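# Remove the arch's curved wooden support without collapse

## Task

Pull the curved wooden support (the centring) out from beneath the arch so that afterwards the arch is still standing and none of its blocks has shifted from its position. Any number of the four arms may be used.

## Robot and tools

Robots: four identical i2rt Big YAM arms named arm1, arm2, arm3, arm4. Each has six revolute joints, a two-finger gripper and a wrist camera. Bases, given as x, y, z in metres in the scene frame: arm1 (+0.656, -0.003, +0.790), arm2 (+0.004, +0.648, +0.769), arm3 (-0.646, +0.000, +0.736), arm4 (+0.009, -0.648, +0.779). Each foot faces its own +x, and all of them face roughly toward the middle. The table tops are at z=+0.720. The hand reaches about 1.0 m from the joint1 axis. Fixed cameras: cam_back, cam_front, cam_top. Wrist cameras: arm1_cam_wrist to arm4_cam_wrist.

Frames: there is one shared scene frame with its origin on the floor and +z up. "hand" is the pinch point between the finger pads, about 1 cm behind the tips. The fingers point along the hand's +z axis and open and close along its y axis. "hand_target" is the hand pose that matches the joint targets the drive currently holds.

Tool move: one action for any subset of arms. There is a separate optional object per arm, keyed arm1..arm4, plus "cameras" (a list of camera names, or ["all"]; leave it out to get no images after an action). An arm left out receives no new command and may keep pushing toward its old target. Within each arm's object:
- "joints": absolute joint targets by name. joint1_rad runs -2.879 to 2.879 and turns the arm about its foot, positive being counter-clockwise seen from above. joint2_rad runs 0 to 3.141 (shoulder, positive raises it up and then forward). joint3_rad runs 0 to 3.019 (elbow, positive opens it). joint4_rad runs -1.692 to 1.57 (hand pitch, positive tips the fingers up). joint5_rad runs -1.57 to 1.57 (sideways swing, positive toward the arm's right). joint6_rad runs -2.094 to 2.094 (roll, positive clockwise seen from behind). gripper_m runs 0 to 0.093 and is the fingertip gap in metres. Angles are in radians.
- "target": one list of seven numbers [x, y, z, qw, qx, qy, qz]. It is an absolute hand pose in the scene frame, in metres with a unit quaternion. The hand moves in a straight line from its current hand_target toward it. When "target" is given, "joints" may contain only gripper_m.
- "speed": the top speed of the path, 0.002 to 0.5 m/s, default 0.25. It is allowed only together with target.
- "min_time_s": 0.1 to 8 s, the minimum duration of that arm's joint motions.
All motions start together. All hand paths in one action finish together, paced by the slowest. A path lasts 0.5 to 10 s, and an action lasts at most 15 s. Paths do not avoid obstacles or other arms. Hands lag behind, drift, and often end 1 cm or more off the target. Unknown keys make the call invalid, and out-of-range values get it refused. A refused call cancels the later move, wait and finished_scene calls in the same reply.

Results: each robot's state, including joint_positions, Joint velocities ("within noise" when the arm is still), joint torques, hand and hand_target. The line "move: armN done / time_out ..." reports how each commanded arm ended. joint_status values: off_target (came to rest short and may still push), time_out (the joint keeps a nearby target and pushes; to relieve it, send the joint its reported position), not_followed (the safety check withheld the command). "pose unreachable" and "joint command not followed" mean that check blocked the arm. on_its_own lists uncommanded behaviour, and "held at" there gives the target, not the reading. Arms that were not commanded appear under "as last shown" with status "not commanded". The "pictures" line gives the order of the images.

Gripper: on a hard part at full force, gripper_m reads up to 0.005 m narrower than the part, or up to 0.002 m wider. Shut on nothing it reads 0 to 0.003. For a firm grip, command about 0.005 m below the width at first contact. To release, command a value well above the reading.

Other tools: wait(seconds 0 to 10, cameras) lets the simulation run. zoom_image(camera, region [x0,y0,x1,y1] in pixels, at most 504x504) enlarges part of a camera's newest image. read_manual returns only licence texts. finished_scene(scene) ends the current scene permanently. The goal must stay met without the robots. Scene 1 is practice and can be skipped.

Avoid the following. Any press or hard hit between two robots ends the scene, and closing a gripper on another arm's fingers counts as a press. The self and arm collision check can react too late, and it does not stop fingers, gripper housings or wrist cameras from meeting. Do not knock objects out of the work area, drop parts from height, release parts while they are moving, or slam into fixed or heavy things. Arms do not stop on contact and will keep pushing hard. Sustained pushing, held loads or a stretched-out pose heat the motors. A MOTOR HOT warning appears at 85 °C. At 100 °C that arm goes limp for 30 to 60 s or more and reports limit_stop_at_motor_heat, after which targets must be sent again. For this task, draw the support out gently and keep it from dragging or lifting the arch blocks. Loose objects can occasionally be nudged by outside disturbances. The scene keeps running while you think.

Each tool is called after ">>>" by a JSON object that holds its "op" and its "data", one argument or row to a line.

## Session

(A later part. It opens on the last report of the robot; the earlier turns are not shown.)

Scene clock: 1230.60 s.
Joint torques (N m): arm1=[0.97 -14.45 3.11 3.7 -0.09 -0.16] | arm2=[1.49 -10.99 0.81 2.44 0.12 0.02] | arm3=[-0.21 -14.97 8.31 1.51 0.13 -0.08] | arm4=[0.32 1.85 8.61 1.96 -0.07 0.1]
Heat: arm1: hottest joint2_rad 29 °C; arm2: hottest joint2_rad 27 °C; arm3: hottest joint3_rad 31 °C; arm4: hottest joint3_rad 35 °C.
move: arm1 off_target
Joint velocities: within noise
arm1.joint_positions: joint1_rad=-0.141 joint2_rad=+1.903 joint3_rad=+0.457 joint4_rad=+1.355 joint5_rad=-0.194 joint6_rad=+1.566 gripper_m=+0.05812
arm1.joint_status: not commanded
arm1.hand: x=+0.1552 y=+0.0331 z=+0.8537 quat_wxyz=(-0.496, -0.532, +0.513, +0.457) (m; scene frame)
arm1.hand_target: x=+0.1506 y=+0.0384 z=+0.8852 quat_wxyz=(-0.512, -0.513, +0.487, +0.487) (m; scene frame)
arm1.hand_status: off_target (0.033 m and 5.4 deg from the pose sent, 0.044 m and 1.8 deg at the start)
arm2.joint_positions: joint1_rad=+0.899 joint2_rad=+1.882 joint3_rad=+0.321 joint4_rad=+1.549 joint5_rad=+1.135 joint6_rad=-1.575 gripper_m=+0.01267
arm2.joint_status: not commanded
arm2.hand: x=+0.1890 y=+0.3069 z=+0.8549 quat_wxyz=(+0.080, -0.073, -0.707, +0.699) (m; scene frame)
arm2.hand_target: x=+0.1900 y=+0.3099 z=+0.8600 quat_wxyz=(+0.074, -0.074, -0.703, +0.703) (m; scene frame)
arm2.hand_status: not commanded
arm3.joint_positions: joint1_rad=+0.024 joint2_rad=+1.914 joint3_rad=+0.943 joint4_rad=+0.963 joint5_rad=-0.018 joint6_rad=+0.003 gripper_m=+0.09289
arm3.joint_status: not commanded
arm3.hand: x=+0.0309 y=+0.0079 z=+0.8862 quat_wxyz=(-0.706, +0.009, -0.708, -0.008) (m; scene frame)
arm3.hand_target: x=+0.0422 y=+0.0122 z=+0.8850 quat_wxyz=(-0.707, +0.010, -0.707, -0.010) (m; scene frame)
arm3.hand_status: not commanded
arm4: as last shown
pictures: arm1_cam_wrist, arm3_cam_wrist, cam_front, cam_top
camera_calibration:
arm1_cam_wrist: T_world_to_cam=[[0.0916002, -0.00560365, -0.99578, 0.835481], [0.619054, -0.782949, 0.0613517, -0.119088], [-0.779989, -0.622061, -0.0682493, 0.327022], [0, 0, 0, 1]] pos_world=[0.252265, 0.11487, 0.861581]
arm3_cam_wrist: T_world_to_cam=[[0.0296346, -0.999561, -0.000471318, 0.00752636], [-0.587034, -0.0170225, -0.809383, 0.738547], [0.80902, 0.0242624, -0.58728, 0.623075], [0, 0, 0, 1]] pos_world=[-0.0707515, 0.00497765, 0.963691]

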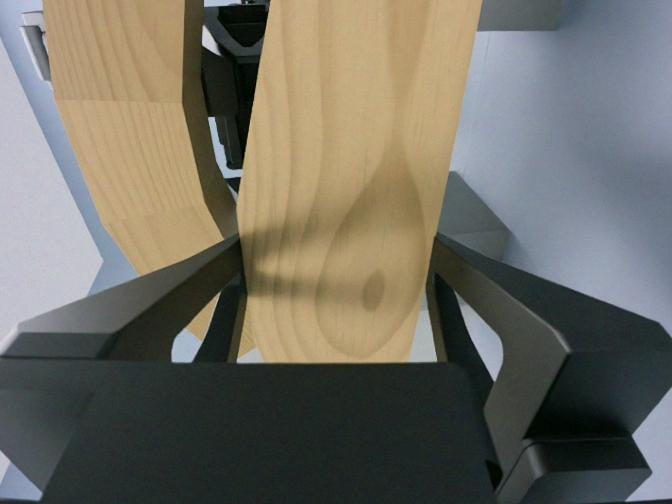

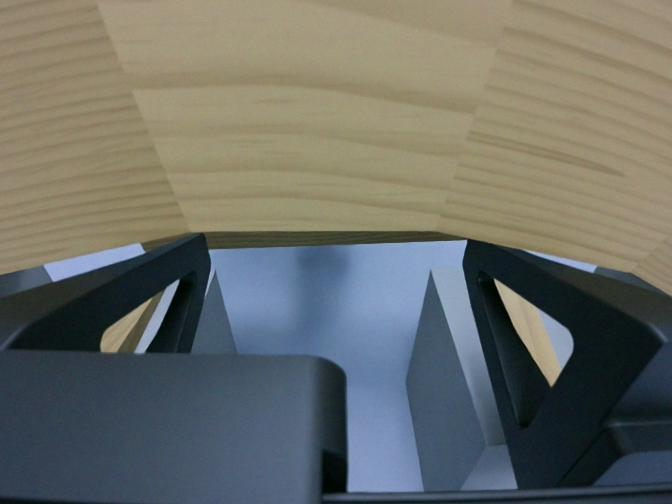

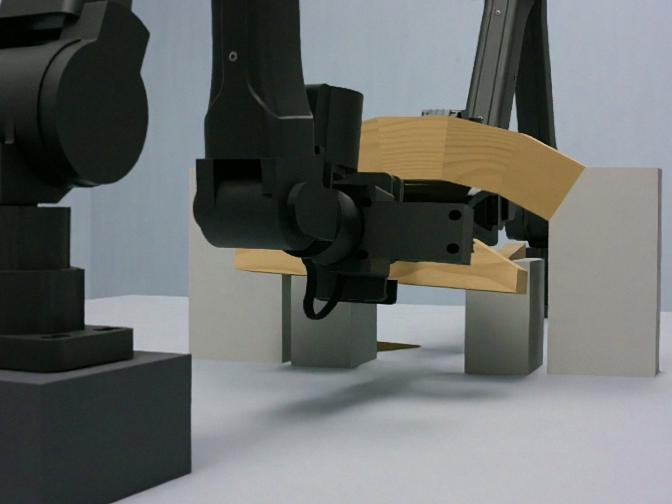

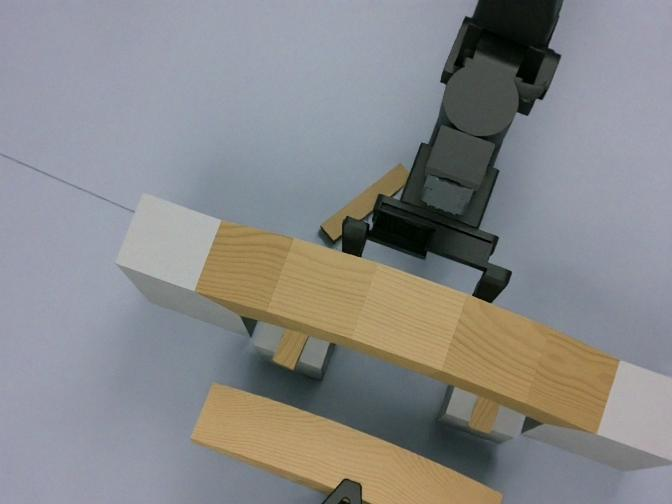

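>>> {"op": "move", "data": {
  "arm1": {"target": [0.22, 0.037, 0.91, 0.2706, 0.65328, -0.65328, -0.2706], "speed": 0.12},
  "arm3": {"target": [-0.15, 0.008, 0.89, 0.7070, -0.00987, 0.7070, 0.00987], "speed": 0.1},
  "cameras": ["cam_front", "arm1_cam_wrist", "cam_top", "arm3_cam_wrist", "cam_back"]
}}

Scene clock: 1275.23 s.
Joint torques (N m): arm1=[2.55 -9.35 13.65 1.63 0.11 -0.12] | arm2=[1.61 -11.11 0.9 2.39 0.11 -0.01] | arm3=[-0.26 -10.87 3.93 2.61 -0.06 -0.04] | arm4=[0.26 1.85 8.59 1.96 -0.07 0.1]
Heat: arm1: hottest joint2_rad 29 °C; arm2: hottest joint1_rad 26 °C; arm3: hottest joint3_rad 31 °C; arm4: hottest joint3_rad 35 °C.
move: arm1 off_target; arm3 done
Joint velocities: within noise
arm1.joint_positions: joint1_rad=-0.133 joint2_rad=+1.212 joint3_rad=+0.530 joint4_rad=-0.207 joint5_rad=-0.077 joint6_rad=+1.488 gripper_m=+0.05812
arm1.joint_status: not commanded
arm1.hand: x=+0.2529 y=+0.0368 z=+0.8649 quat_wxyz=(-0.241, -0.659, +0.674, +0.233) (m; scene frame)
arm1.hand_target: x=+0.2231 y=+0.0365 z=+0.9107 quat_wxyz=(-0.271, -0.653, +0.653, +0.271) (m; scene frame)
arm1.hand_status: off_target (0.056 m and 6.0 deg from the pose sent, 0.086 m and 39.9 deg at the start)
arm2, arm4: as last shown
arm3.joint_positions: joint1_rad=+0.024 joint2_rad=+1.614 joint3_rad=+0.432 joint4_rad=+1.164 joint5_rad=-0.018 joint6_rad=+0.003 gripper_m=+0.09289
arm3.joint_status: not commanded
arm3.hand: x=-0.1474 y=+0.0068 z=+0.8859 quat_wxyz=(-0.702, +0.009, -0.712, -0.008) (m; scene frame)
arm3.hand_target: x=-0.1500 y=+0.0080 z=+0.8898 quat_wxyz=(-0.707, +0.010, -0.707, -0.010) (m; scene frame)
arm3.hand_status: done (0.005 m and 0.9 deg from the pose sent, 0.181 m and 0.3 deg at the start)
pictures: arm1_cam_wrist, arm3_cam_wrist, cam_back, cam_front, cam_top
camera_calibration:
arm1_cam_wrist: T_world_to_cam=[[0.775927, -0.0112708, -0.630722, 0.349084], [0.357582, -0.81583, 0.454484, -0.450002], [-0.519684, -0.578182, -0.628995, 0.823852], [0, 0, 0, 1]] pos_world=[0.318192, 0.113145, 0.942892]
arm3_cam_wrist: T_world_to_cam=[[0.0295444, -0.999563, -0.000751001, 0.0119288], [-0.596211, -0.0170193, -0.802647, 0.626431], [0.802284, 0.0241615, -0.596453, 0.774253], [0, 0, 0, 1]] pos_world=[-0.248038, 0.00387792, 0.964618]

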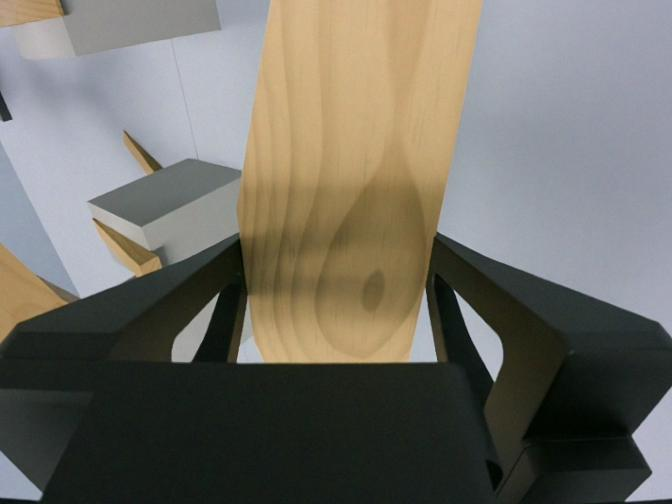

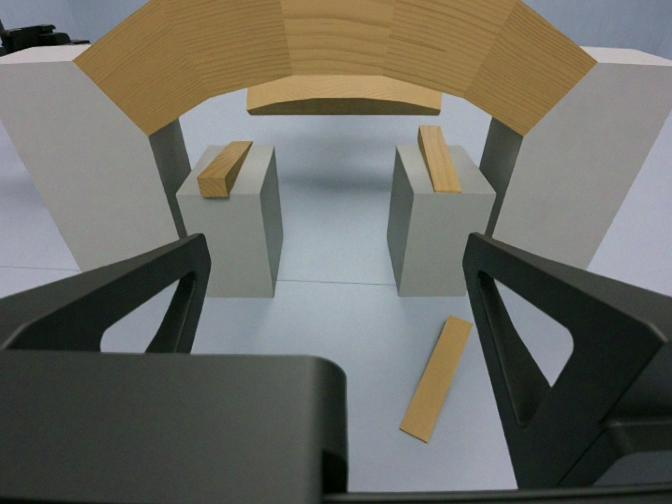

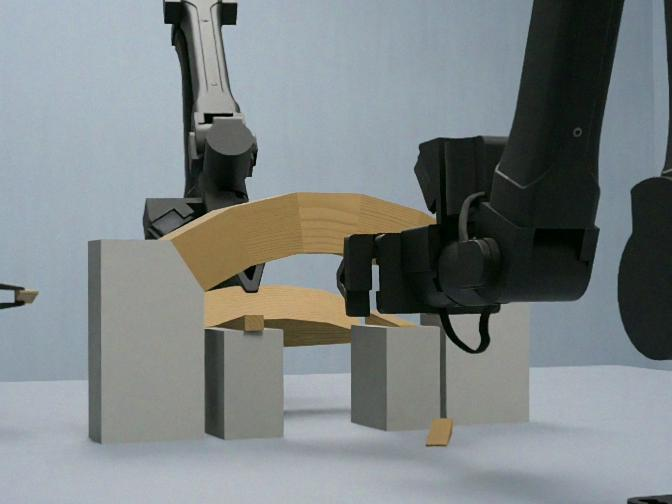

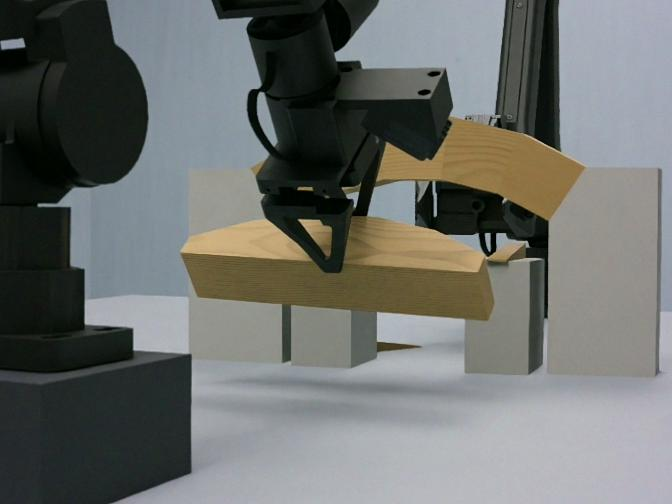

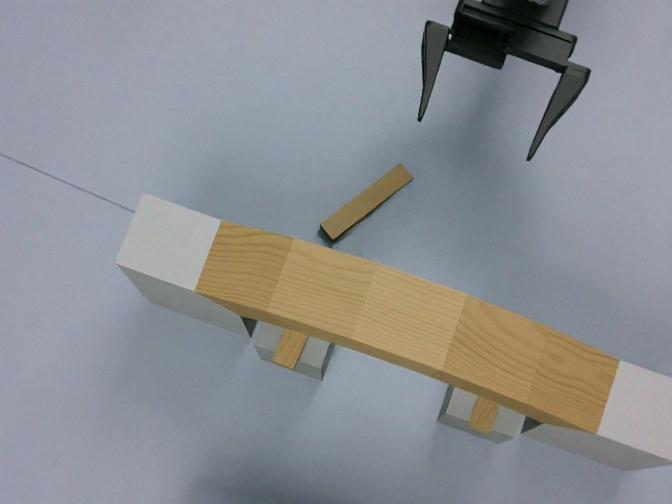

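>>> {"op": "move", "data": {
  "arm1": {"target": [0.28, 0.035, 0.88, 0, 0.7071, -0.7071, 0], "speed": 0.1},
  "cameras": ["cam_front", "arm1_cam_wrist", "cam_back"]
}}

Scene clock: 1285.13 s.
Joint torques (N m): arm1=[2.61 -10.46 12.44 0.09 0.2 -0.01] | arm2=[1.55 -11.11 0.94 2.39 0.12 -0.01] | arm3=[0.44 -10.64 3.92 2.29 0 -0.07] | arm4=[0.32 1.85 8.59 1.95 -0.07 0.1]
Heat: arm1: hottest joint2_rad 29 °C; arm2: hottest joint1_rad 26 °C; arm3: hottest joint3_rad 30 °C; arm4: hottest joint3_rad 35 °C.
move: arm1 off_target
Joint velocities: within noise
arm1.joint_positions: joint1_rad=-0.108 joint2_rad=+1.435 joint3_rad=+0.895 joint4_rad=-1.076 joint5_rad=+0.007 joint6_rad=+1.479 gripper_m=+0.05812
arm1.joint_status: not commanded
arm1.hand: x=+0.3040 y=+0.0360 z=+0.8596 quat_wxyz=(+0.015, -0.703, +0.711, -0.020) (m; scene frame)
arm1.hand_target: x=+0.2811 y=+0.0349 z=+0.8803 quat_wxyz=(+0.000, -0.707, +0.707, +0.000) (m; scene frame)
arm1.hand_status: off_target (0.031 m and 2.9 deg from the pose sent, 0.031 m and 39.1 deg at the start)
arm2, arm3, arm4: as last shown
pictures: arm1_cam_wrist, cam_back, cam_front
camera_calibration:
arm1_cam_wrist: T_world_to_cam=[[0.998794, 0.00136734, 0.0490767, -0.346472], [-0.0273996, -0.813938, 0.580305, -0.45769], [0.0407389, -0.58095, -0.812919, 0.834503], [0, 0, 0, 1]] pos_world=[0.299517, 0.112747, 0.960987]

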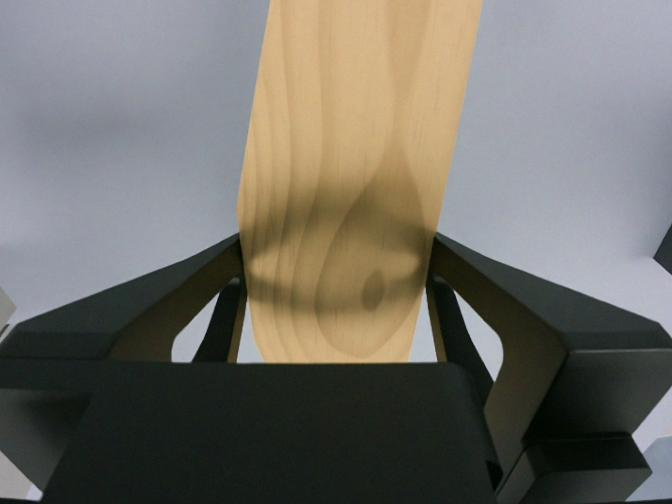

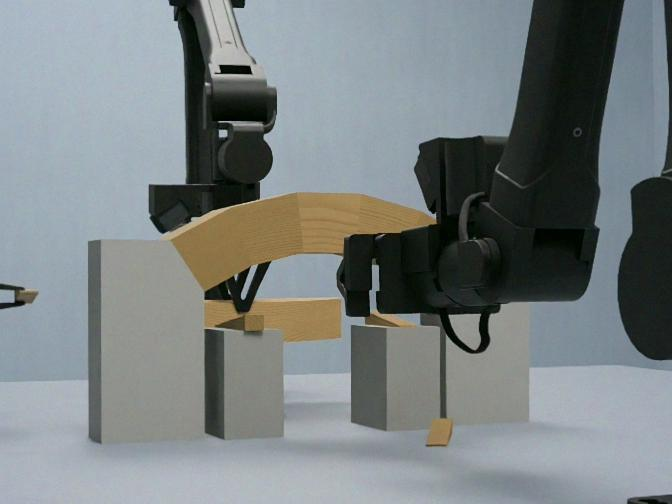

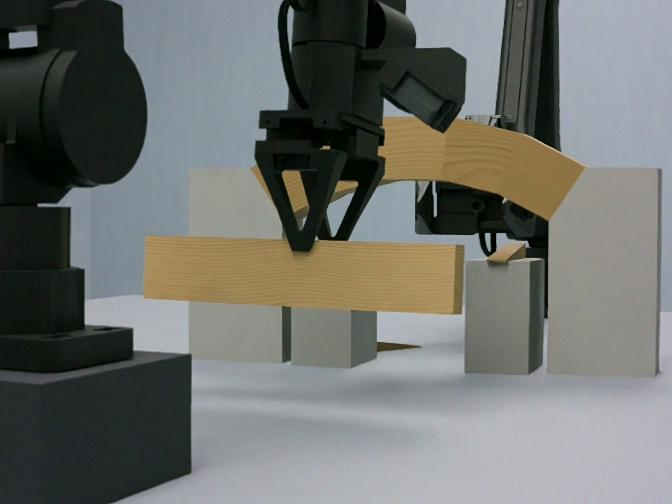

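>>> {"op": "move", "data": {
  "arm1": {"target": [0.28, 0.035, 0.815, 0, 0.7071, -0.7071, 0], "speed": 0.08},
  "cameras": ["cam_front", "cam_back"]
}}

Scene clock: 1293.60 s.
Joint torques (N m): arm1=[2.37 -11.81 7.42 0.87 0.2 -0.03] | arm2=[1.61 -11.16 0.85 2.44 0.11 0] | arm3=[-0.44 -10.29 3.86 2.55 -0.03 -0.12] | arm4=[0.32 1.85 8.61 1.96 -0.07 0.1]
Heat: arm1: hottest joint2_rad 29 °C; arm2: hottest joint1_rad 26 °C; arm3: hottest joint3_rad 30 °C; arm4: hottest joint3_rad 35 °C.
move: arm1 done
Joint velocities: within noise
arm1.joint_positions: joint1_rad=-0.108 joint2_rad=+1.547 joint3_rad=+0.860 joint4_rad=-0.906 joint5_rad=+0.008 joint6_rad=+1.479 gripper_m=+0.05812
arm1.joint_status: not commanded
arm1.hand: x=+0.2877 y=+0.0373 z=+0.8096 quat_wxyz=(+0.007, -0.703, +0.711, -0.011) (m; scene frame)
arm1.hand_target: x=+0.2801 y=+0.0350 z=+0.8150 quat_wxyz=(+0.000, -0.707, +0.707, +0.000) (m; scene frame)
arm1.hand_status: done (0.010 m and 1.6 deg from the pose sent, 0.051 m and 2.9 deg at the start)
arm2, arm3, arm4: as last shown
pictures: cam_back, cam_front

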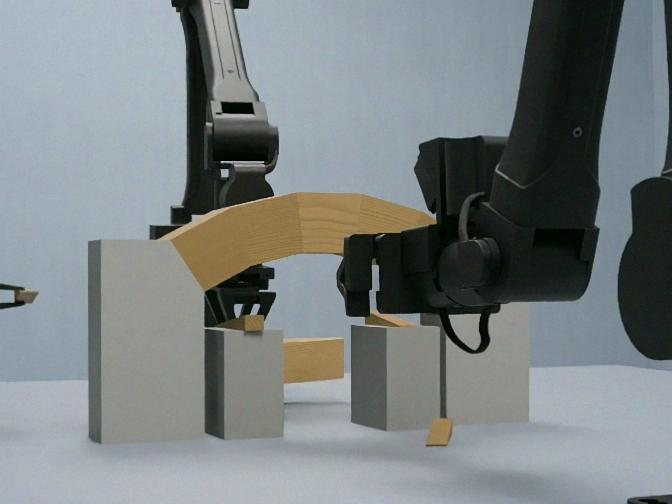

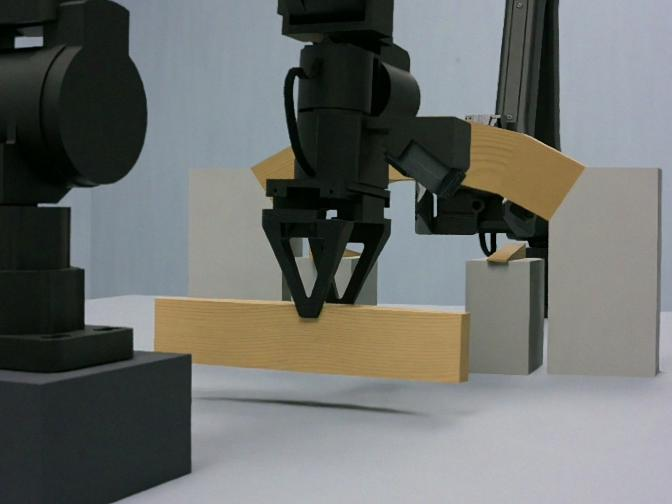

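>>> {"op": "move", "data": {
  "arm1": {"target": [0.28, 0.035, 0.783, 0, 0.7071, -0.7071, 0], "speed": 0.05},
  "cameras": ["cam_front", "cam_back"]
}}

>>> {"op": "zoom_image", "data": {
  "camera": "cam_front",
  "region": [130, 260, 560, 480]
}}

Scene clock: 1299.03 s.
Joint torques (N m): arm1=[2.32 -11.4 6.54 0.99 0.16 -0.04] | arm2=[1.26 -10.93 0.88 2.4 0.1 0.01] | arm3=[-0.5 -11.34 4.07 2.51 -0.03 -0.05] | arm4=[0.32 1.79 8.59 1.98 -0.07 0.1]
Heat: arm1: hottest joint2_rad 29 °C; arm2: hottest joint1_rad 26 °C; arm3: hottest joint3_rad 30 °C; arm4: hottest joint3_rad 35 °C.
move: arm1 done
Joint velocities: within noise
arm1.joint_positions: joint1_rad=-0.107 joint2_rad=+1.602 joint3_rad=+0.833 joint4_rad=-0.813 joint5_rad=+0.009 joint6_rad=+1.479 gripper_m=+0.05812
arm1.joint_status: not commanded
arm1.hand: x=+0.2851 y=+0.0373 z=+0.7823 quat_wxyz=(+0.004, -0.703, +0.711, -0.006) (m; scene frame)
arm1.hand_target: x=+0.2799 y=+0.0350 z=+0.7832 quat_wxyz=(+0.000, -0.707, +0.707, +0.000) (m; scene frame)
arm1.hand_status: done (0.006 m and 1.0 deg from the pose sent, 0.028 m and 1.6 deg at the start)
arm2, arm3, arm4: as last shown
pictures: cam_back, cam_front

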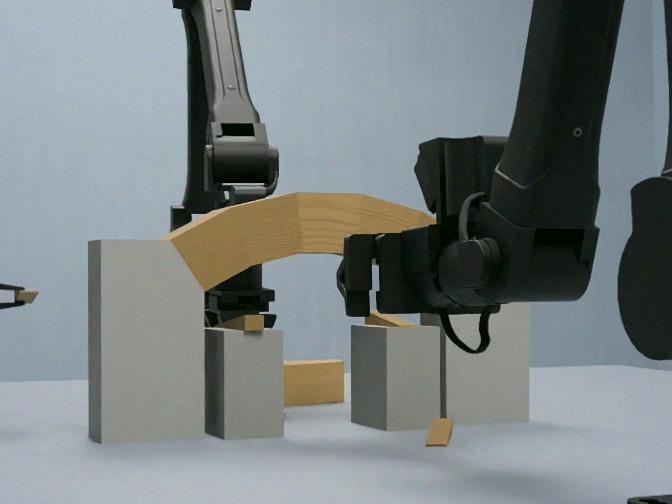

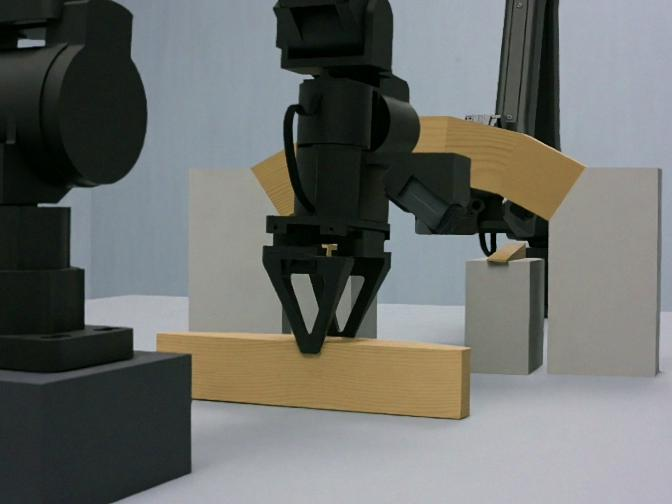

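Scaled by 1.172 from the camera's 672x504 image, which has a finer 960x720 frame.

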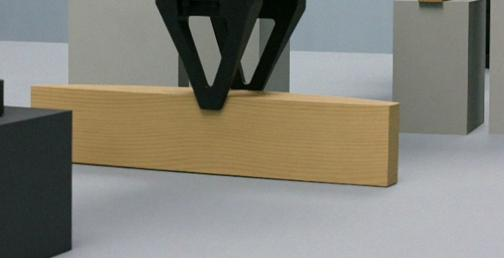

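>>> {"op": "move", "data": {
  "arm1": {"target": [0.281, 0.035, 0.774, 0, 0.7071, -0.7071, 0], "speed": 0.03},
  "cameras": ["cam_front"]
}}

>>> {"op": "zoom_image", "data": {
  "camera": "cam_front",
  "region": [130, 260, 560, 480]
}}

Scene clock: 1307.60 s.
Joint torques (N m): arm1=[2.43 -10.17 5.83 1.24 0.16 -0.05] | arm2=[1.55 -10.87 0.75 2.41 0.12 0.02] | arm3=[-0.38 -11.4 3.9 2.67 -0.07 -0.05] | arm4=[0.26 1.85 8.59 1.96 -0.07 0.1]
Heat: arm1: hottest joint2_rad 29 °C; arm2: hottest joint1_rad 26 °C; arm3: hottest joint3_rad 29 °C; arm4: hottest joint3_rad 35 °C.
move: arm1 done
Joint velocities: within noise
arm1.joint_positions: joint1_rad=-0.107 joint2_rad=+1.603 joint3_rad=+0.831 joint4_rad=-0.792 joint5_rad=+0.009 joint6_rad=+1.479 gripper_m=+0.05812
arm1.joint_status: not commanded
arm1.hand: x=+0.2812 y=+0.0377 z=+0.7813 quat_wxyz=(-0.001, -0.703, +0.711, +0.001) (m; scene frame)
arm1.hand_target: x=+0.2813 y=+0.0350 z=+0.7741 quat_wxyz=(+0.000, -0.707, +0.707, +0.000) (m; scene frame)
arm1.hand_status: done (0.008 m and 0.7 deg from the pose sent, 0.010 m and 1.1 deg at the start)
arm2, arm3, arm4: as last shown
pictures: cam_front

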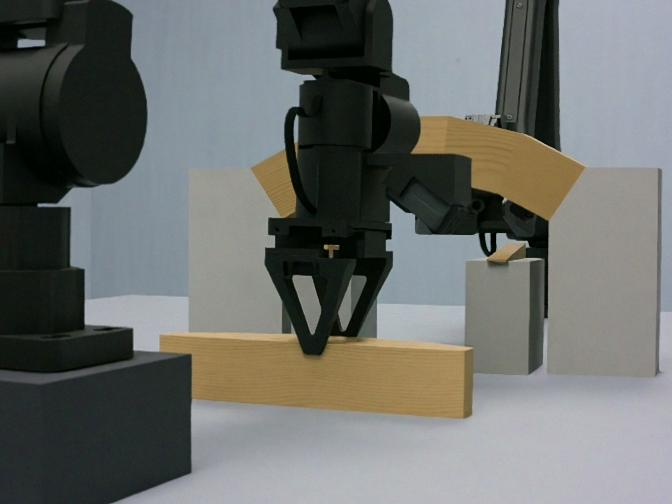

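Scaled by 1.172 from the camera's 672x504 image, which has a finer 960x720 frame.

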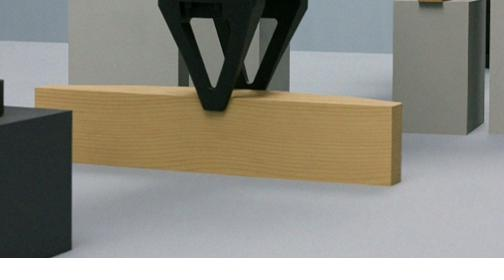

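>>> {"op": "move", "data": {
  "arm1": {"joints": {"gripper_m": 0.066}}
}}

>>> {"op": "move", "data": {
  "arm1": {"joints": {"gripper_m": 0.088}}
}}

>>> {"op": "move", "data": {
  "arm1": {"target": [0.30, 0.035, 0.90, 0, 0.7071, -0.7071, 0], "speed": 0.1},
  "cameras": ["all"]
}}

Scene clock: 1315.43 s.
Joint torques (N m): arm1=[2.2 -10.4 5.82 0.99 0.16 -0.04] | arm2=[1.61 -11.11 0.83 2.39 0.1 0.01] | arm3=[-0.44 -11.22 3.85 2.48 -0.04 -0.11] | arm4=[0.32 1.85 8.59 1.96 -0.07 0.1]
Heat: arm1: hottest gripper 29 °C; arm2: hottest joint1_rad 26 °C; arm3: hottest joint3_rad 29 °C; arm4: hottest joint3_rad 35 °C.
move: arm1 done
Joint velocities: within noise
arm1.joint_positions: joint1_rad=-0.107 joint2_rad=+1.607 joint3_rad=+0.831 joint4_rad=-0.785 joint5_rad=+0.009 joint6_rad=+1.479 gripper_m=+0.06583
arm1.joint_status: all done
arm1.hand: x=+0.2800 y=+0.0378 z=+0.7801 quat_wxyz=(-0.002, -0.703, +0.711, +0.002) (m; scene frame)
arm1.hand_target: x=+0.2812 y=+0.0350 z=+0.7742 quat_wxyz=(+0.000, -0.707, +0.707, +0.000) (m; scene frame)
arm1.hand_status: not commanded
arm2, arm3, arm4: as last shown
pictures: none

Scene clock: 1316.00 s.
Joint torques (N m): arm1=[2.2 -10.46 5.81 0.98 0.15 -0.03] | arm2=[1.44 -10.7 0.88 2.39 0.11 0.01] | arm3=[-0.56 -11.16 3.73 2.48 -0.02 -0.05] | arm4=[0.32 1.85 8.58 1.96 -0.07 0.1]
Heat: arm1: hottest gripper 29 °C; arm2: hottest joint1_rad 26 °C; arm3: hottest joint3_rad 29 °C; arm4: hottest joint3_rad 35 °C.
move: arm1 done
Joint velocities: within noise
arm1.joint_positions: joint1_rad=-0.107 joint2_rad=+1.607 joint3_rad=+0.831 joint4_rad=-0.785 joint5_rad=+0.009 joint6_rad=+1.479 gripper_m=+0.08777
arm1.joint_status: all done
arm1.hand: x=+0.2800 y=+0.0378 z=+0.7801 quat_wxyz=(-0.002, -0.703, +0.711, +0.002) (m; scene frame)
arm1.hand_target: x=+0.2812 y=+0.0350 z=+0.7742 quat_wxyz=(+0.000, -0.707, +0.707, +0.000) (m; scene frame)
arm1.hand_status: not commanded
arm2, arm3: as last shown
arm4.joint_positions: joint1_rad=-0.532 joint2_rad=+0.626 joint3_rad=+1.451 joint4_rad=-1.405 joint5_rad=+0.055 joint6_rad=-0.721 gripper_m=+0.09396
arm4.joint_status: not commanded
arm4.hand: x=+0.1251 y=-0.4552 z=+1.3292 quat_wxyz=(-0.469, +0.683, -0.557, -0.063) (m; scene frame)
arm4.hand_target: x=+0.1239 y=-0.4576 z=+1.3420 quat_wxyz=(-0.482, +0.677, -0.553, -0.066) (m; scene frame)
arm4.hand_status: not commanded
pictures: none

Scene clock: 1318.00 s.
Joint torques (N m): arm1=[2.14 -9.93 11.33 0.18 0.16 -0.05] | arm2=[1.38 -10.99 0.83 2.41 0.11 0.01] | arm3=[-0.56 -10.81 4.01 2.52 -0.06 -0.07] | arm4=[0.32 1.79 8.59 1.96 -0.07 0.1]
Heat: arm1: hottest gripper 29 °C; arm2: hottest joint1_rad 26 °C; arm3: hottest joint3_rad 29 °C; arm4: hottest joint3_rad 35 °C.
move: arm1 off_target
Joint velocities: within noise
arm1.joint_positions: joint1_rad=-0.107 joint2_rad=+1.364 joint3_rad=+0.894 joint4_rad=-1.136 joint5_rad=+0.009 joint6_rad=+1.479 gripper_m=+0.08786
arm1.joint_status: not commanded
arm1.hand: x=+0.3157 y=+0.0352 z=+0.8835 quat_wxyz=(+0.012, -0.703, +0.711, -0.015) (m; scene frame)
arm1.hand_target: x=+0.3005 y=+0.0349 z=+0.9001 quat_wxyz=(+0.000, -0.707, +0.707, +0.000) (m; scene frame)
arm1.hand_status: off_target (0.023 m and 2.3 deg from the pose sent, 0.122 m and 0.7 deg at the start)
arm2.joint_positions: joint1_rad=+0.899 joint2_rad=+1.882 joint3_rad=+0.321 joint4_rad=+1.549 joint5_rad=+1.135 joint6_rad=-1.575 gripper_m=+0.01267
arm2.joint_status: not commanded
arm2.hand: x=+0.1890 y=+0.3069 z=+0.8549 quat_wxyz=(+0.080, -0.073, -0.707, +0.699) (m; scene frame)
arm2.hand_target: x=+0.1900 y=+0.3099 z=+0.8600 quat_wxyz=(+0.074, -0.074, -0.703, +0.703) (m; scene frame)
arm2.hand_status: not commanded
arm3, arm4: as last shown
pictures: arm1_cam_wrist, arm2_cam_wrist, arm3_cam_wrist, arm4_cam_wrist, cam_back, cam_front, cam_top
camera_calibration:
arm1_cam_wrist: T_world_to_cam=[[0.999253, 0.00155587, 0.0386041, -0.35021], [-0.0210748, -0.815494, 0.578382, -0.472137], [0.0323813, -0.578763, -0.814852, 0.857208], [0, 0, 0, 1]] pos_world=[0.312241, 0.111641, 0.985093]
arm2_cam_wrist: T_world_to_cam=[[0.0194136, -0.0217423, 0.999575, -0.851596], [-0.667215, 0.744295, 0.0291481, -0.124404], [-0.744612, -0.667497, -0.0000573193, 0.475656], [0, 0, 0, 1]] pos_world=[0.287708, 0.391576, 0.854887]
arm3_cam_wrist: T_world_to_cam=[[0.0295444, -0.999563, -0.000751001, 0.0119288], [-0.596211, -0.0170193, -0.802647, 0.626431], [0.802284, 0.0241615, -0.596453, 0.774253], [0, 0, 0, 1]] pos_world=[-0.248038, 0.00387792, 0.964618]

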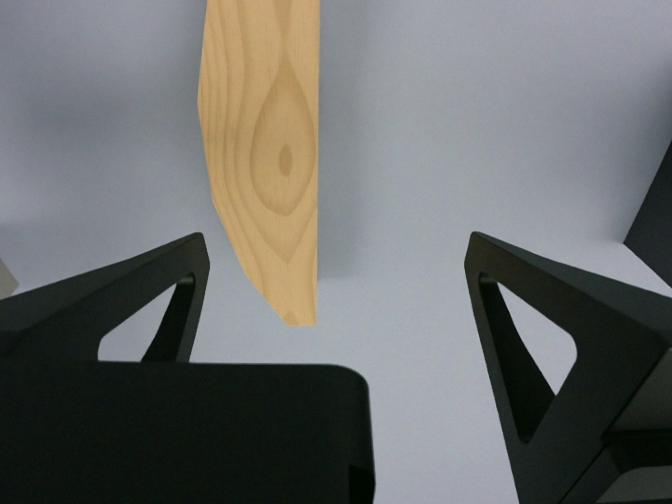

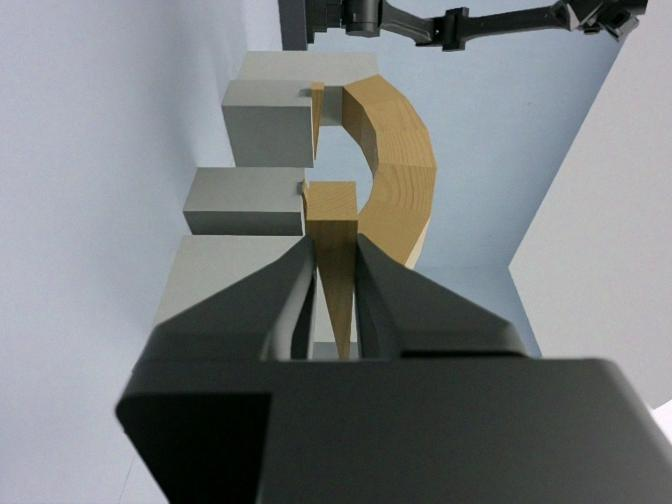

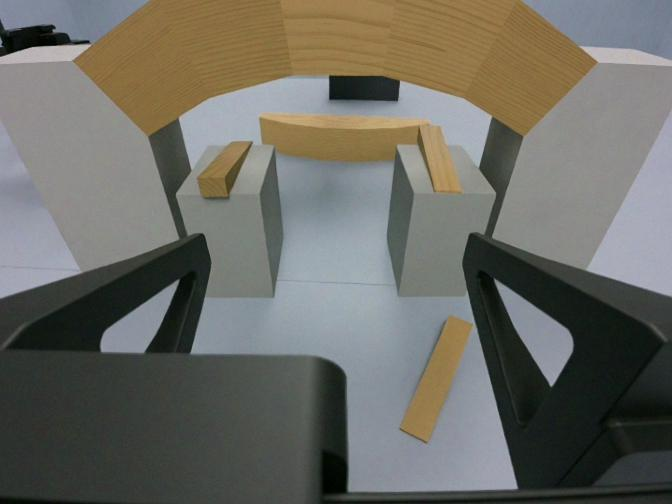

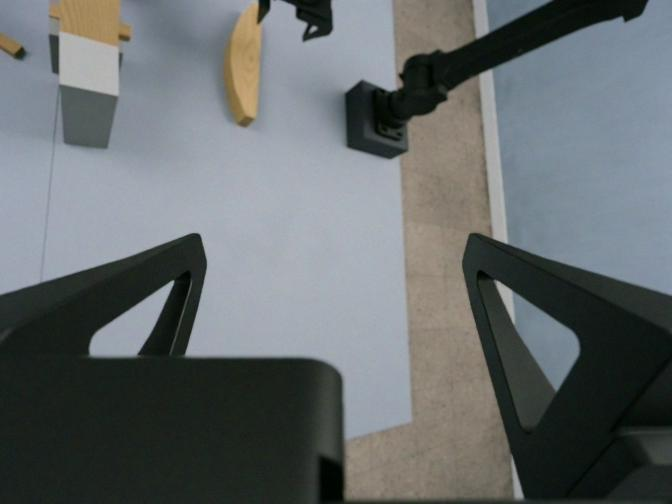

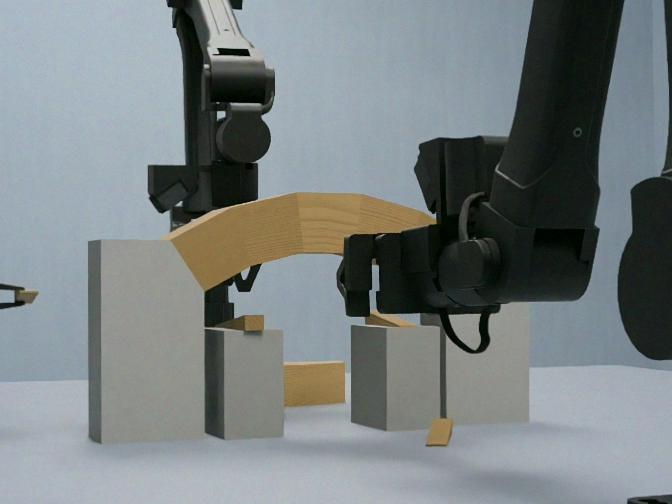

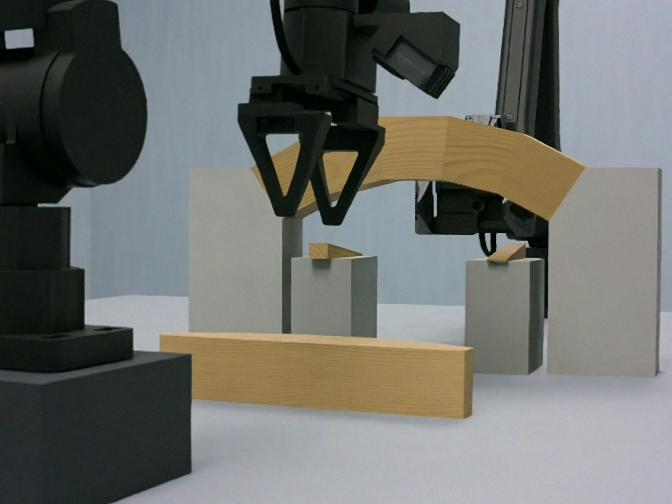

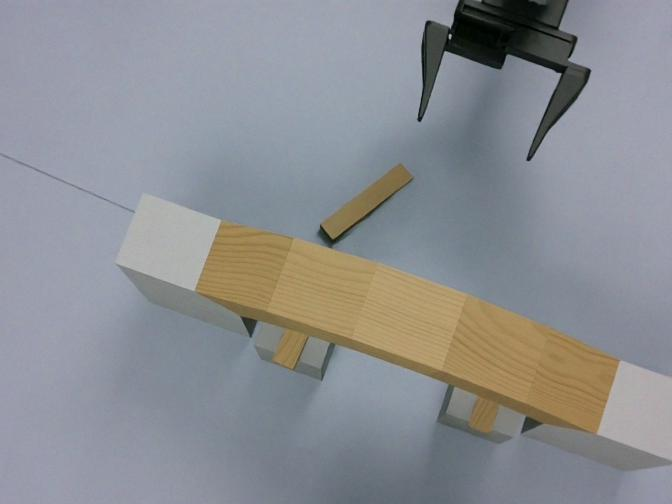

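>>> {"op": "move", "data": {
  "arm2": {"target": [0.20, 0.34, 0.84, 0, 0, 1, 0], "speed": 0.15},
  "cameras": ["arm2_cam_wrist", "cam_front"]
}}

Scene clock: 1347.60 s.
Joint torques (N m): arm1=[2.2 -9.88 11.3 0.25 0.16 -0.05] | arm2=[-0.15 -8.82 9.54 -0.24 -0.12 -0.09] | arm3=[-0.32 -11.16 3.82 2.56 -0.02 -0.06] | arm4=[0.26 1.85 8.59 1.98 -0.07 0.1]
Heat: arm1: hottest joint3_rad 29 °C; arm2: hottest joint3_rad 27 °C; arm3: hottest joint3_rad 28 °C; arm4: hottest joint3_rad 35 °C.
move: arm2 off_target
Joint velocities: within noise
arm1, arm4: as last shown
arm2.joint_positions: joint1_rad=+0.562 joint2_rad=+1.411 joint3_rad=+0.849 joint4_rad=-1.021 joint5_rad=+0.008 joint6_rad=-0.991 gripper_m=+0.01267
arm2.joint_status: not commanded
arm2.hand: x=+0.1937 y=+0.3552 z=+0.8323 quat_wxyz=(+0.005, +0.001, -1.000, -0.005) (m; scene frame)
arm2.hand_target: x=+0.1997 y=+0.3404 z=+0.8401 quat_wxyz=(+0.000, +0.000, -1.000, +0.000) (m; scene frame)
arm2.hand_status: off_target (0.018 m and 0.8 deg from the pose sent, 0.038 m and 90.1 deg at the start)
arm3.joint_positions: joint1_rad=+0.024 joint2_rad=+1.614 joint3_rad=+0.432 joint4_rad=+1.164 joint5_rad=-0.018 joint6_rad=+0.003 gripper_m=+0.09289
arm3.joint_status: not commanded
arm3.hand: x=-0.1474 y=+0.0068 z=+0.8859 quat_wxyz=(-0.702, +0.009, -0.712, -0.008) (m; scene frame)
arm3.hand_target: x=-0.1500 y=+0.0080 z=+0.8898 quat_wxyz=(-0.707, +0.010, -0.707, -0.010) (m; scene frame)
arm3.hand_status: not commanded
pictures: arm2_cam_wrist, cam_front
camera_calibration:
arm2_cam_wrist: T_world_to_cam=[[0.0138559, -0.99975, -0.0175582, 0.366948], [-0.806268, -0.0215566, 0.591158, -0.325347], [-0.591389, 0.00596558, -0.806365, 0.913608], [0, 0, 0, 1]] pos_world=[0.272896, 0.354392, 0.935475]

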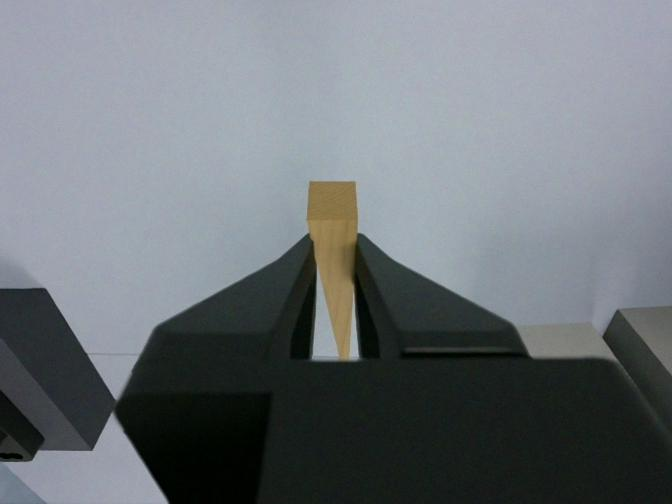

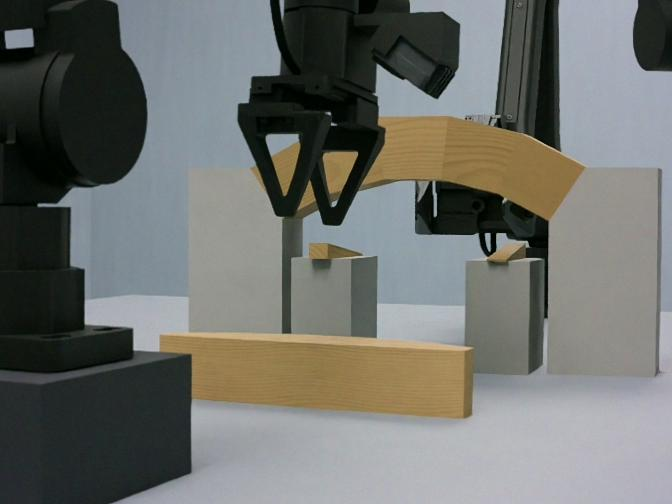

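>>> {"op": "move", "data": {
  "arm2": {"target": [0.20, 0.345, 0.765, 0, 0, 1, 0], "speed": 0.08}
}}

>>> {"op": "move", "data": {
  "arm2": {"target": [0.20, 0.345, 0.740, 0, 0, 1, 0], "speed": 0.04},
  "cameras": ["arm2_cam_wrist", "cam_front"]
}}

Scene clock: 1355.30 s.
Joint torques (N m): arm1=[2.14 -10.05 11.38 0.23 0.17 -0.06] | arm2=[0.26 -9.76 5.31 0.94 -0.12 -0.01] | arm3=[-0.32 -10.75 3.86 2.33 -0.03 -0.05] | arm4=[0.26 1.85 8.61 1.98 -0.07 0.1]
Heat: arm1: hottest joint3_rad 29 °C; arm2: hottest joint3_rad 28 °C; arm3: hottest joint3_rad 28 °C; arm4: hottest joint3_rad 35 °C.
move: arm2 done
Joint velocities: within noise
arm1, arm3, arm4: as last shown
arm2.joint_positions: joint1_rad=+0.562 joint2_rad=+1.541 joint3_rad=+0.798 joint4_rad=-0.813 joint5_rad=+0.008 joint6_rad=-0.992 gripper_m=+0.01267
arm2.joint_status: not commanded
arm2.hand: x=+0.2021 y=+0.3431 z=+0.7734 quat_wxyz=(-0.003, +0.001, -1.000, +0.006) (m; scene frame)
arm2.hand_target: x=+0.1999 y=+0.3453 z=+0.7651 quat_wxyz=(+0.000, +0.000, -1.000, +0.000) (m; scene frame)
arm2.hand_status: done (0.009 m and 0.8 deg from the pose sent, 0.068 m and 0.8 deg at the start)
pictures: none

Scene clock: 1356.43 s.
Joint torques (N m): arm1=[2.2 -10.05 11.36 0.18 0.16 -0.05] | arm2=[0.62 -9.64 4.81 1.21 -0.12 -0.02] | arm3=[-0.73 -10.99 3.93 2.62 -0.04 -0.08] | arm4=[0.32 1.79 8.59 1.98 -0.07 0.1]
Heat: arm1: hottest joint3_rad 29 °C; arm2: hottest joint3_rad 28 °C; arm3: hottest joint3_rad 28 °C; arm4: hottest joint3_rad 35 °C.
move: arm2 off_target
Joint velocities: within noise
arm1, arm3, arm4: as last shown
arm2.joint_positions: joint1_rad=+0.562 joint2_rad=+1.593 joint3_rad=+0.779 joint4_rad=-0.740 joint5_rad=+0.008 joint6_rad=-0.992 gripper_m=+0.01267
arm2.joint_status: not commanded
arm2.hand: x=+0.2030 y=+0.3420 z=+0.7507 quat_wxyz=(-0.004, +0.001, -1.000, +0.007) (m; scene frame)
arm2.hand_target: x=+0.1999 y=+0.3453 z=+0.7404 quat_wxyz=(+0.000, +0.000, -1.000, +0.000) (m; scene frame)
arm2.hand_status: off_target (0.012 m and 1.0 deg from the pose sent, 0.034 m and 0.8 deg at the start)
pictures: arm2_cam_wrist, cam_front
camera_calibration:
arm2_cam_wrist: T_world_to_cam=[[0.0141445, -0.999873, 0.00728241, 0.333557], [-0.815996, -0.00733345, 0.578011, -0.262882], [-0.577884, -0.0141181, -0.815996, 0.864802], [0, 0, 0, 1]] pos_world=[0.280527, 0.343796, 0.855195]

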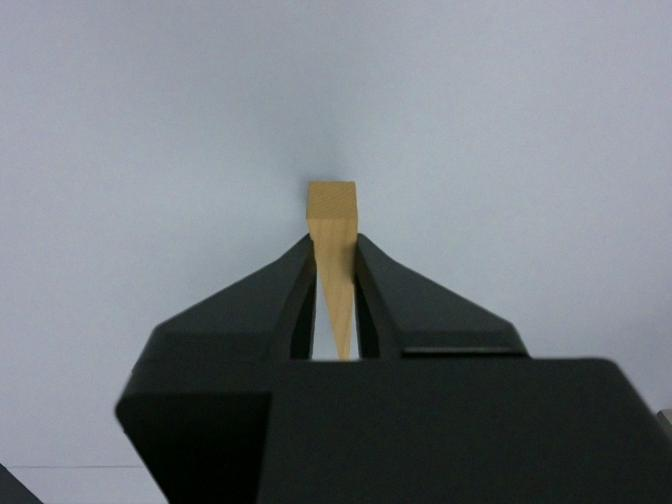

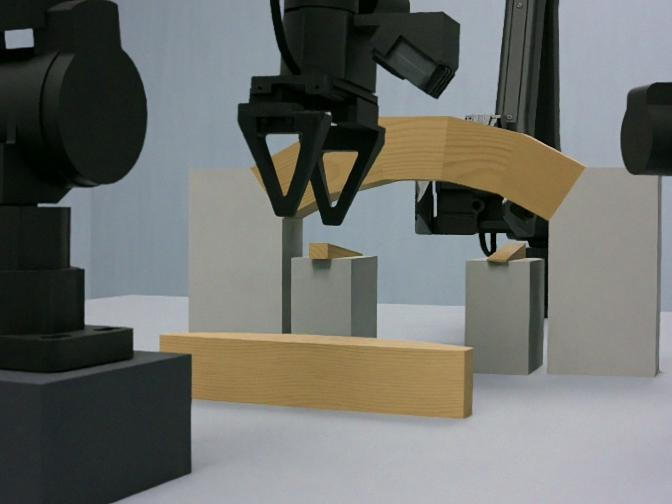

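>>> {"op": "move", "data": {
  "arm2": {"target": [0.20, 0.345, 0.728, 0, 0, 1, 0], "speed": 0.03}
}}

>>> {"op": "move", "data": {
  "arm2": {"target": [0.20, 0.345, 0.716, 0, 0, 1, 0], "speed": 0.03},
  "cameras": ["arm2_cam_wrist", "arm4_cam_wrist"]
}}

Scene clock: 1360.30 s.
Joint torques (N m): arm1=[2.14 -9.93 11.38 0.21 0.15 -0.04] | arm2=[0.38 -9.58 4.25 0.99 -0.12 -0.02] | arm3=[-0.21 -10.4 3.86 2.44 0 -0.08] | arm4=[0.26 1.85 8.59 1.98 -0.07 0.1]
Heat: arm1: hottest joint3_rad 29 °C; arm2: hottest joint3_rad 28 °C; arm3: hottest joint3_rad 28 °C; arm4: hottest joint3_rad 35 °C.
move: arm2 off_target
Joint velocities: within noise
arm1, arm3, arm4: as last shown
arm2.joint_positions: joint1_rad=+0.562 joint2_rad=+1.614 joint3_rad=+0.776 joint4_rad=-0.702 joint5_rad=+0.008 joint6_rad=-0.992 gripper_m=+0.01267
arm2.joint_status: not commanded
arm2.hand: x=+0.2055 y=+0.3383 z=+0.7429 quat_wxyz=(-0.008, +0.001, -1.000, +0.013) (m; scene frame)
arm2.hand_target: x=+0.1998 y=+0.3455 z=+0.7288 quat_wxyz=(+0.000, +0.000, -1.000, +0.000) (m; scene frame)
arm2.hand_status: off_target (0.017 m and 1.8 deg from the pose sent, 0.023 m and 0.9 deg at the start)
pictures: none

Scene clock: 1361.27 s.
Joint torques (N m): arm1=[2.26 -9.99 11.34 0.17 0.16 -0.05] | arm2=[0.56 -8.41 3.89 1.48 -0.12 -0.02] | arm3=[-0.26 -10.7 3.82 2.43 0 -0.08] | arm4=[0.26 1.85 8.59 1.98 -0.07 0.1]
Heat: arm1: hottest joint3_rad 29 °C; arm2: hottest joint3_rad 28 °C; arm3: hottest joint3_rad 28 °C; arm4: hottest joint3_rad 35 °C.
move: arm2 off_target
Joint velocities: within noise
arm1, arm3, arm4: as last shown
arm2.joint_positions: joint1_rad=+0.562 joint2_rad=+1.629 joint3_rad=+0.772 joint4_rad=-0.677 joint5_rad=+0.008 joint6_rad=-0.992 gripper_m=+0.01266
arm2.joint_status: not commanded
arm2.hand: x=+0.2063 y=+0.3370 z=+0.7367 quat_wxyz=(-0.009, +0.001, -1.000, +0.016) (m; scene frame)
arm2.hand_target: x=+0.1995 y=+0.3459 z=+0.7173 quat_wxyz=(+0.000, +0.000, -1.000, +0.000) (m; scene frame)
arm2.hand_status: off_target (0.023 m and 2.1 deg from the pose sent, 0.028 m and 1.8 deg at the start)
pictures: arm2_cam_wrist, arm4_cam_wrist
camera_calibration:
arm2_cam_wrist: T_world_to_cam=[[0.0138703, -0.999619, 0.0238544, 0.316331], [-0.821936, 0.00218721, 0.569576, -0.247926], [-0.569411, -0.027507, -0.821592, 0.86203], [0, 0, 0, 1]] pos_world=[0.282683, 0.340465, 0.841904]

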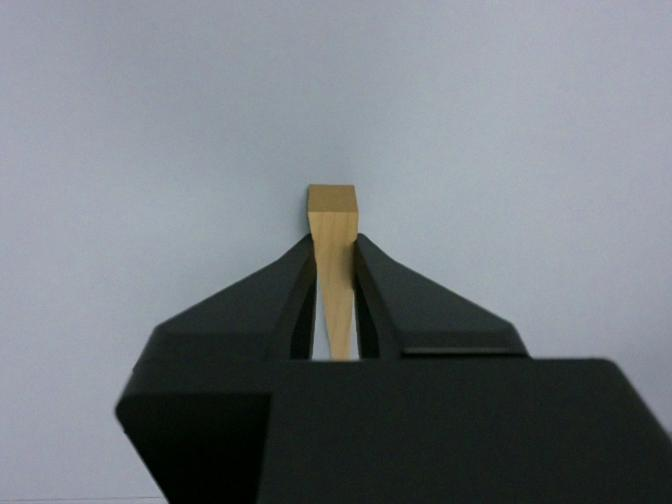

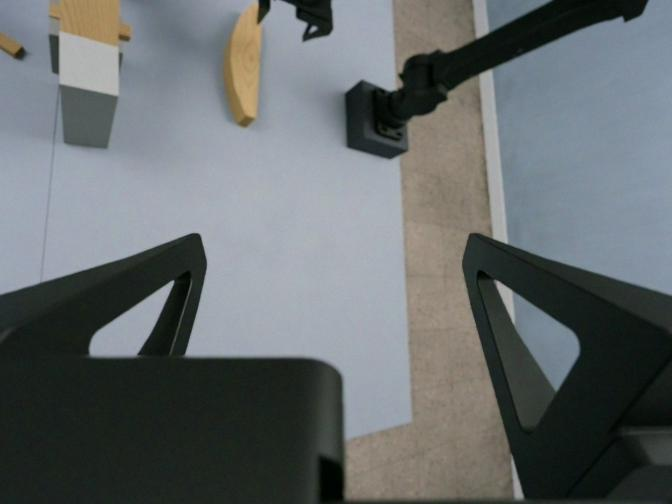

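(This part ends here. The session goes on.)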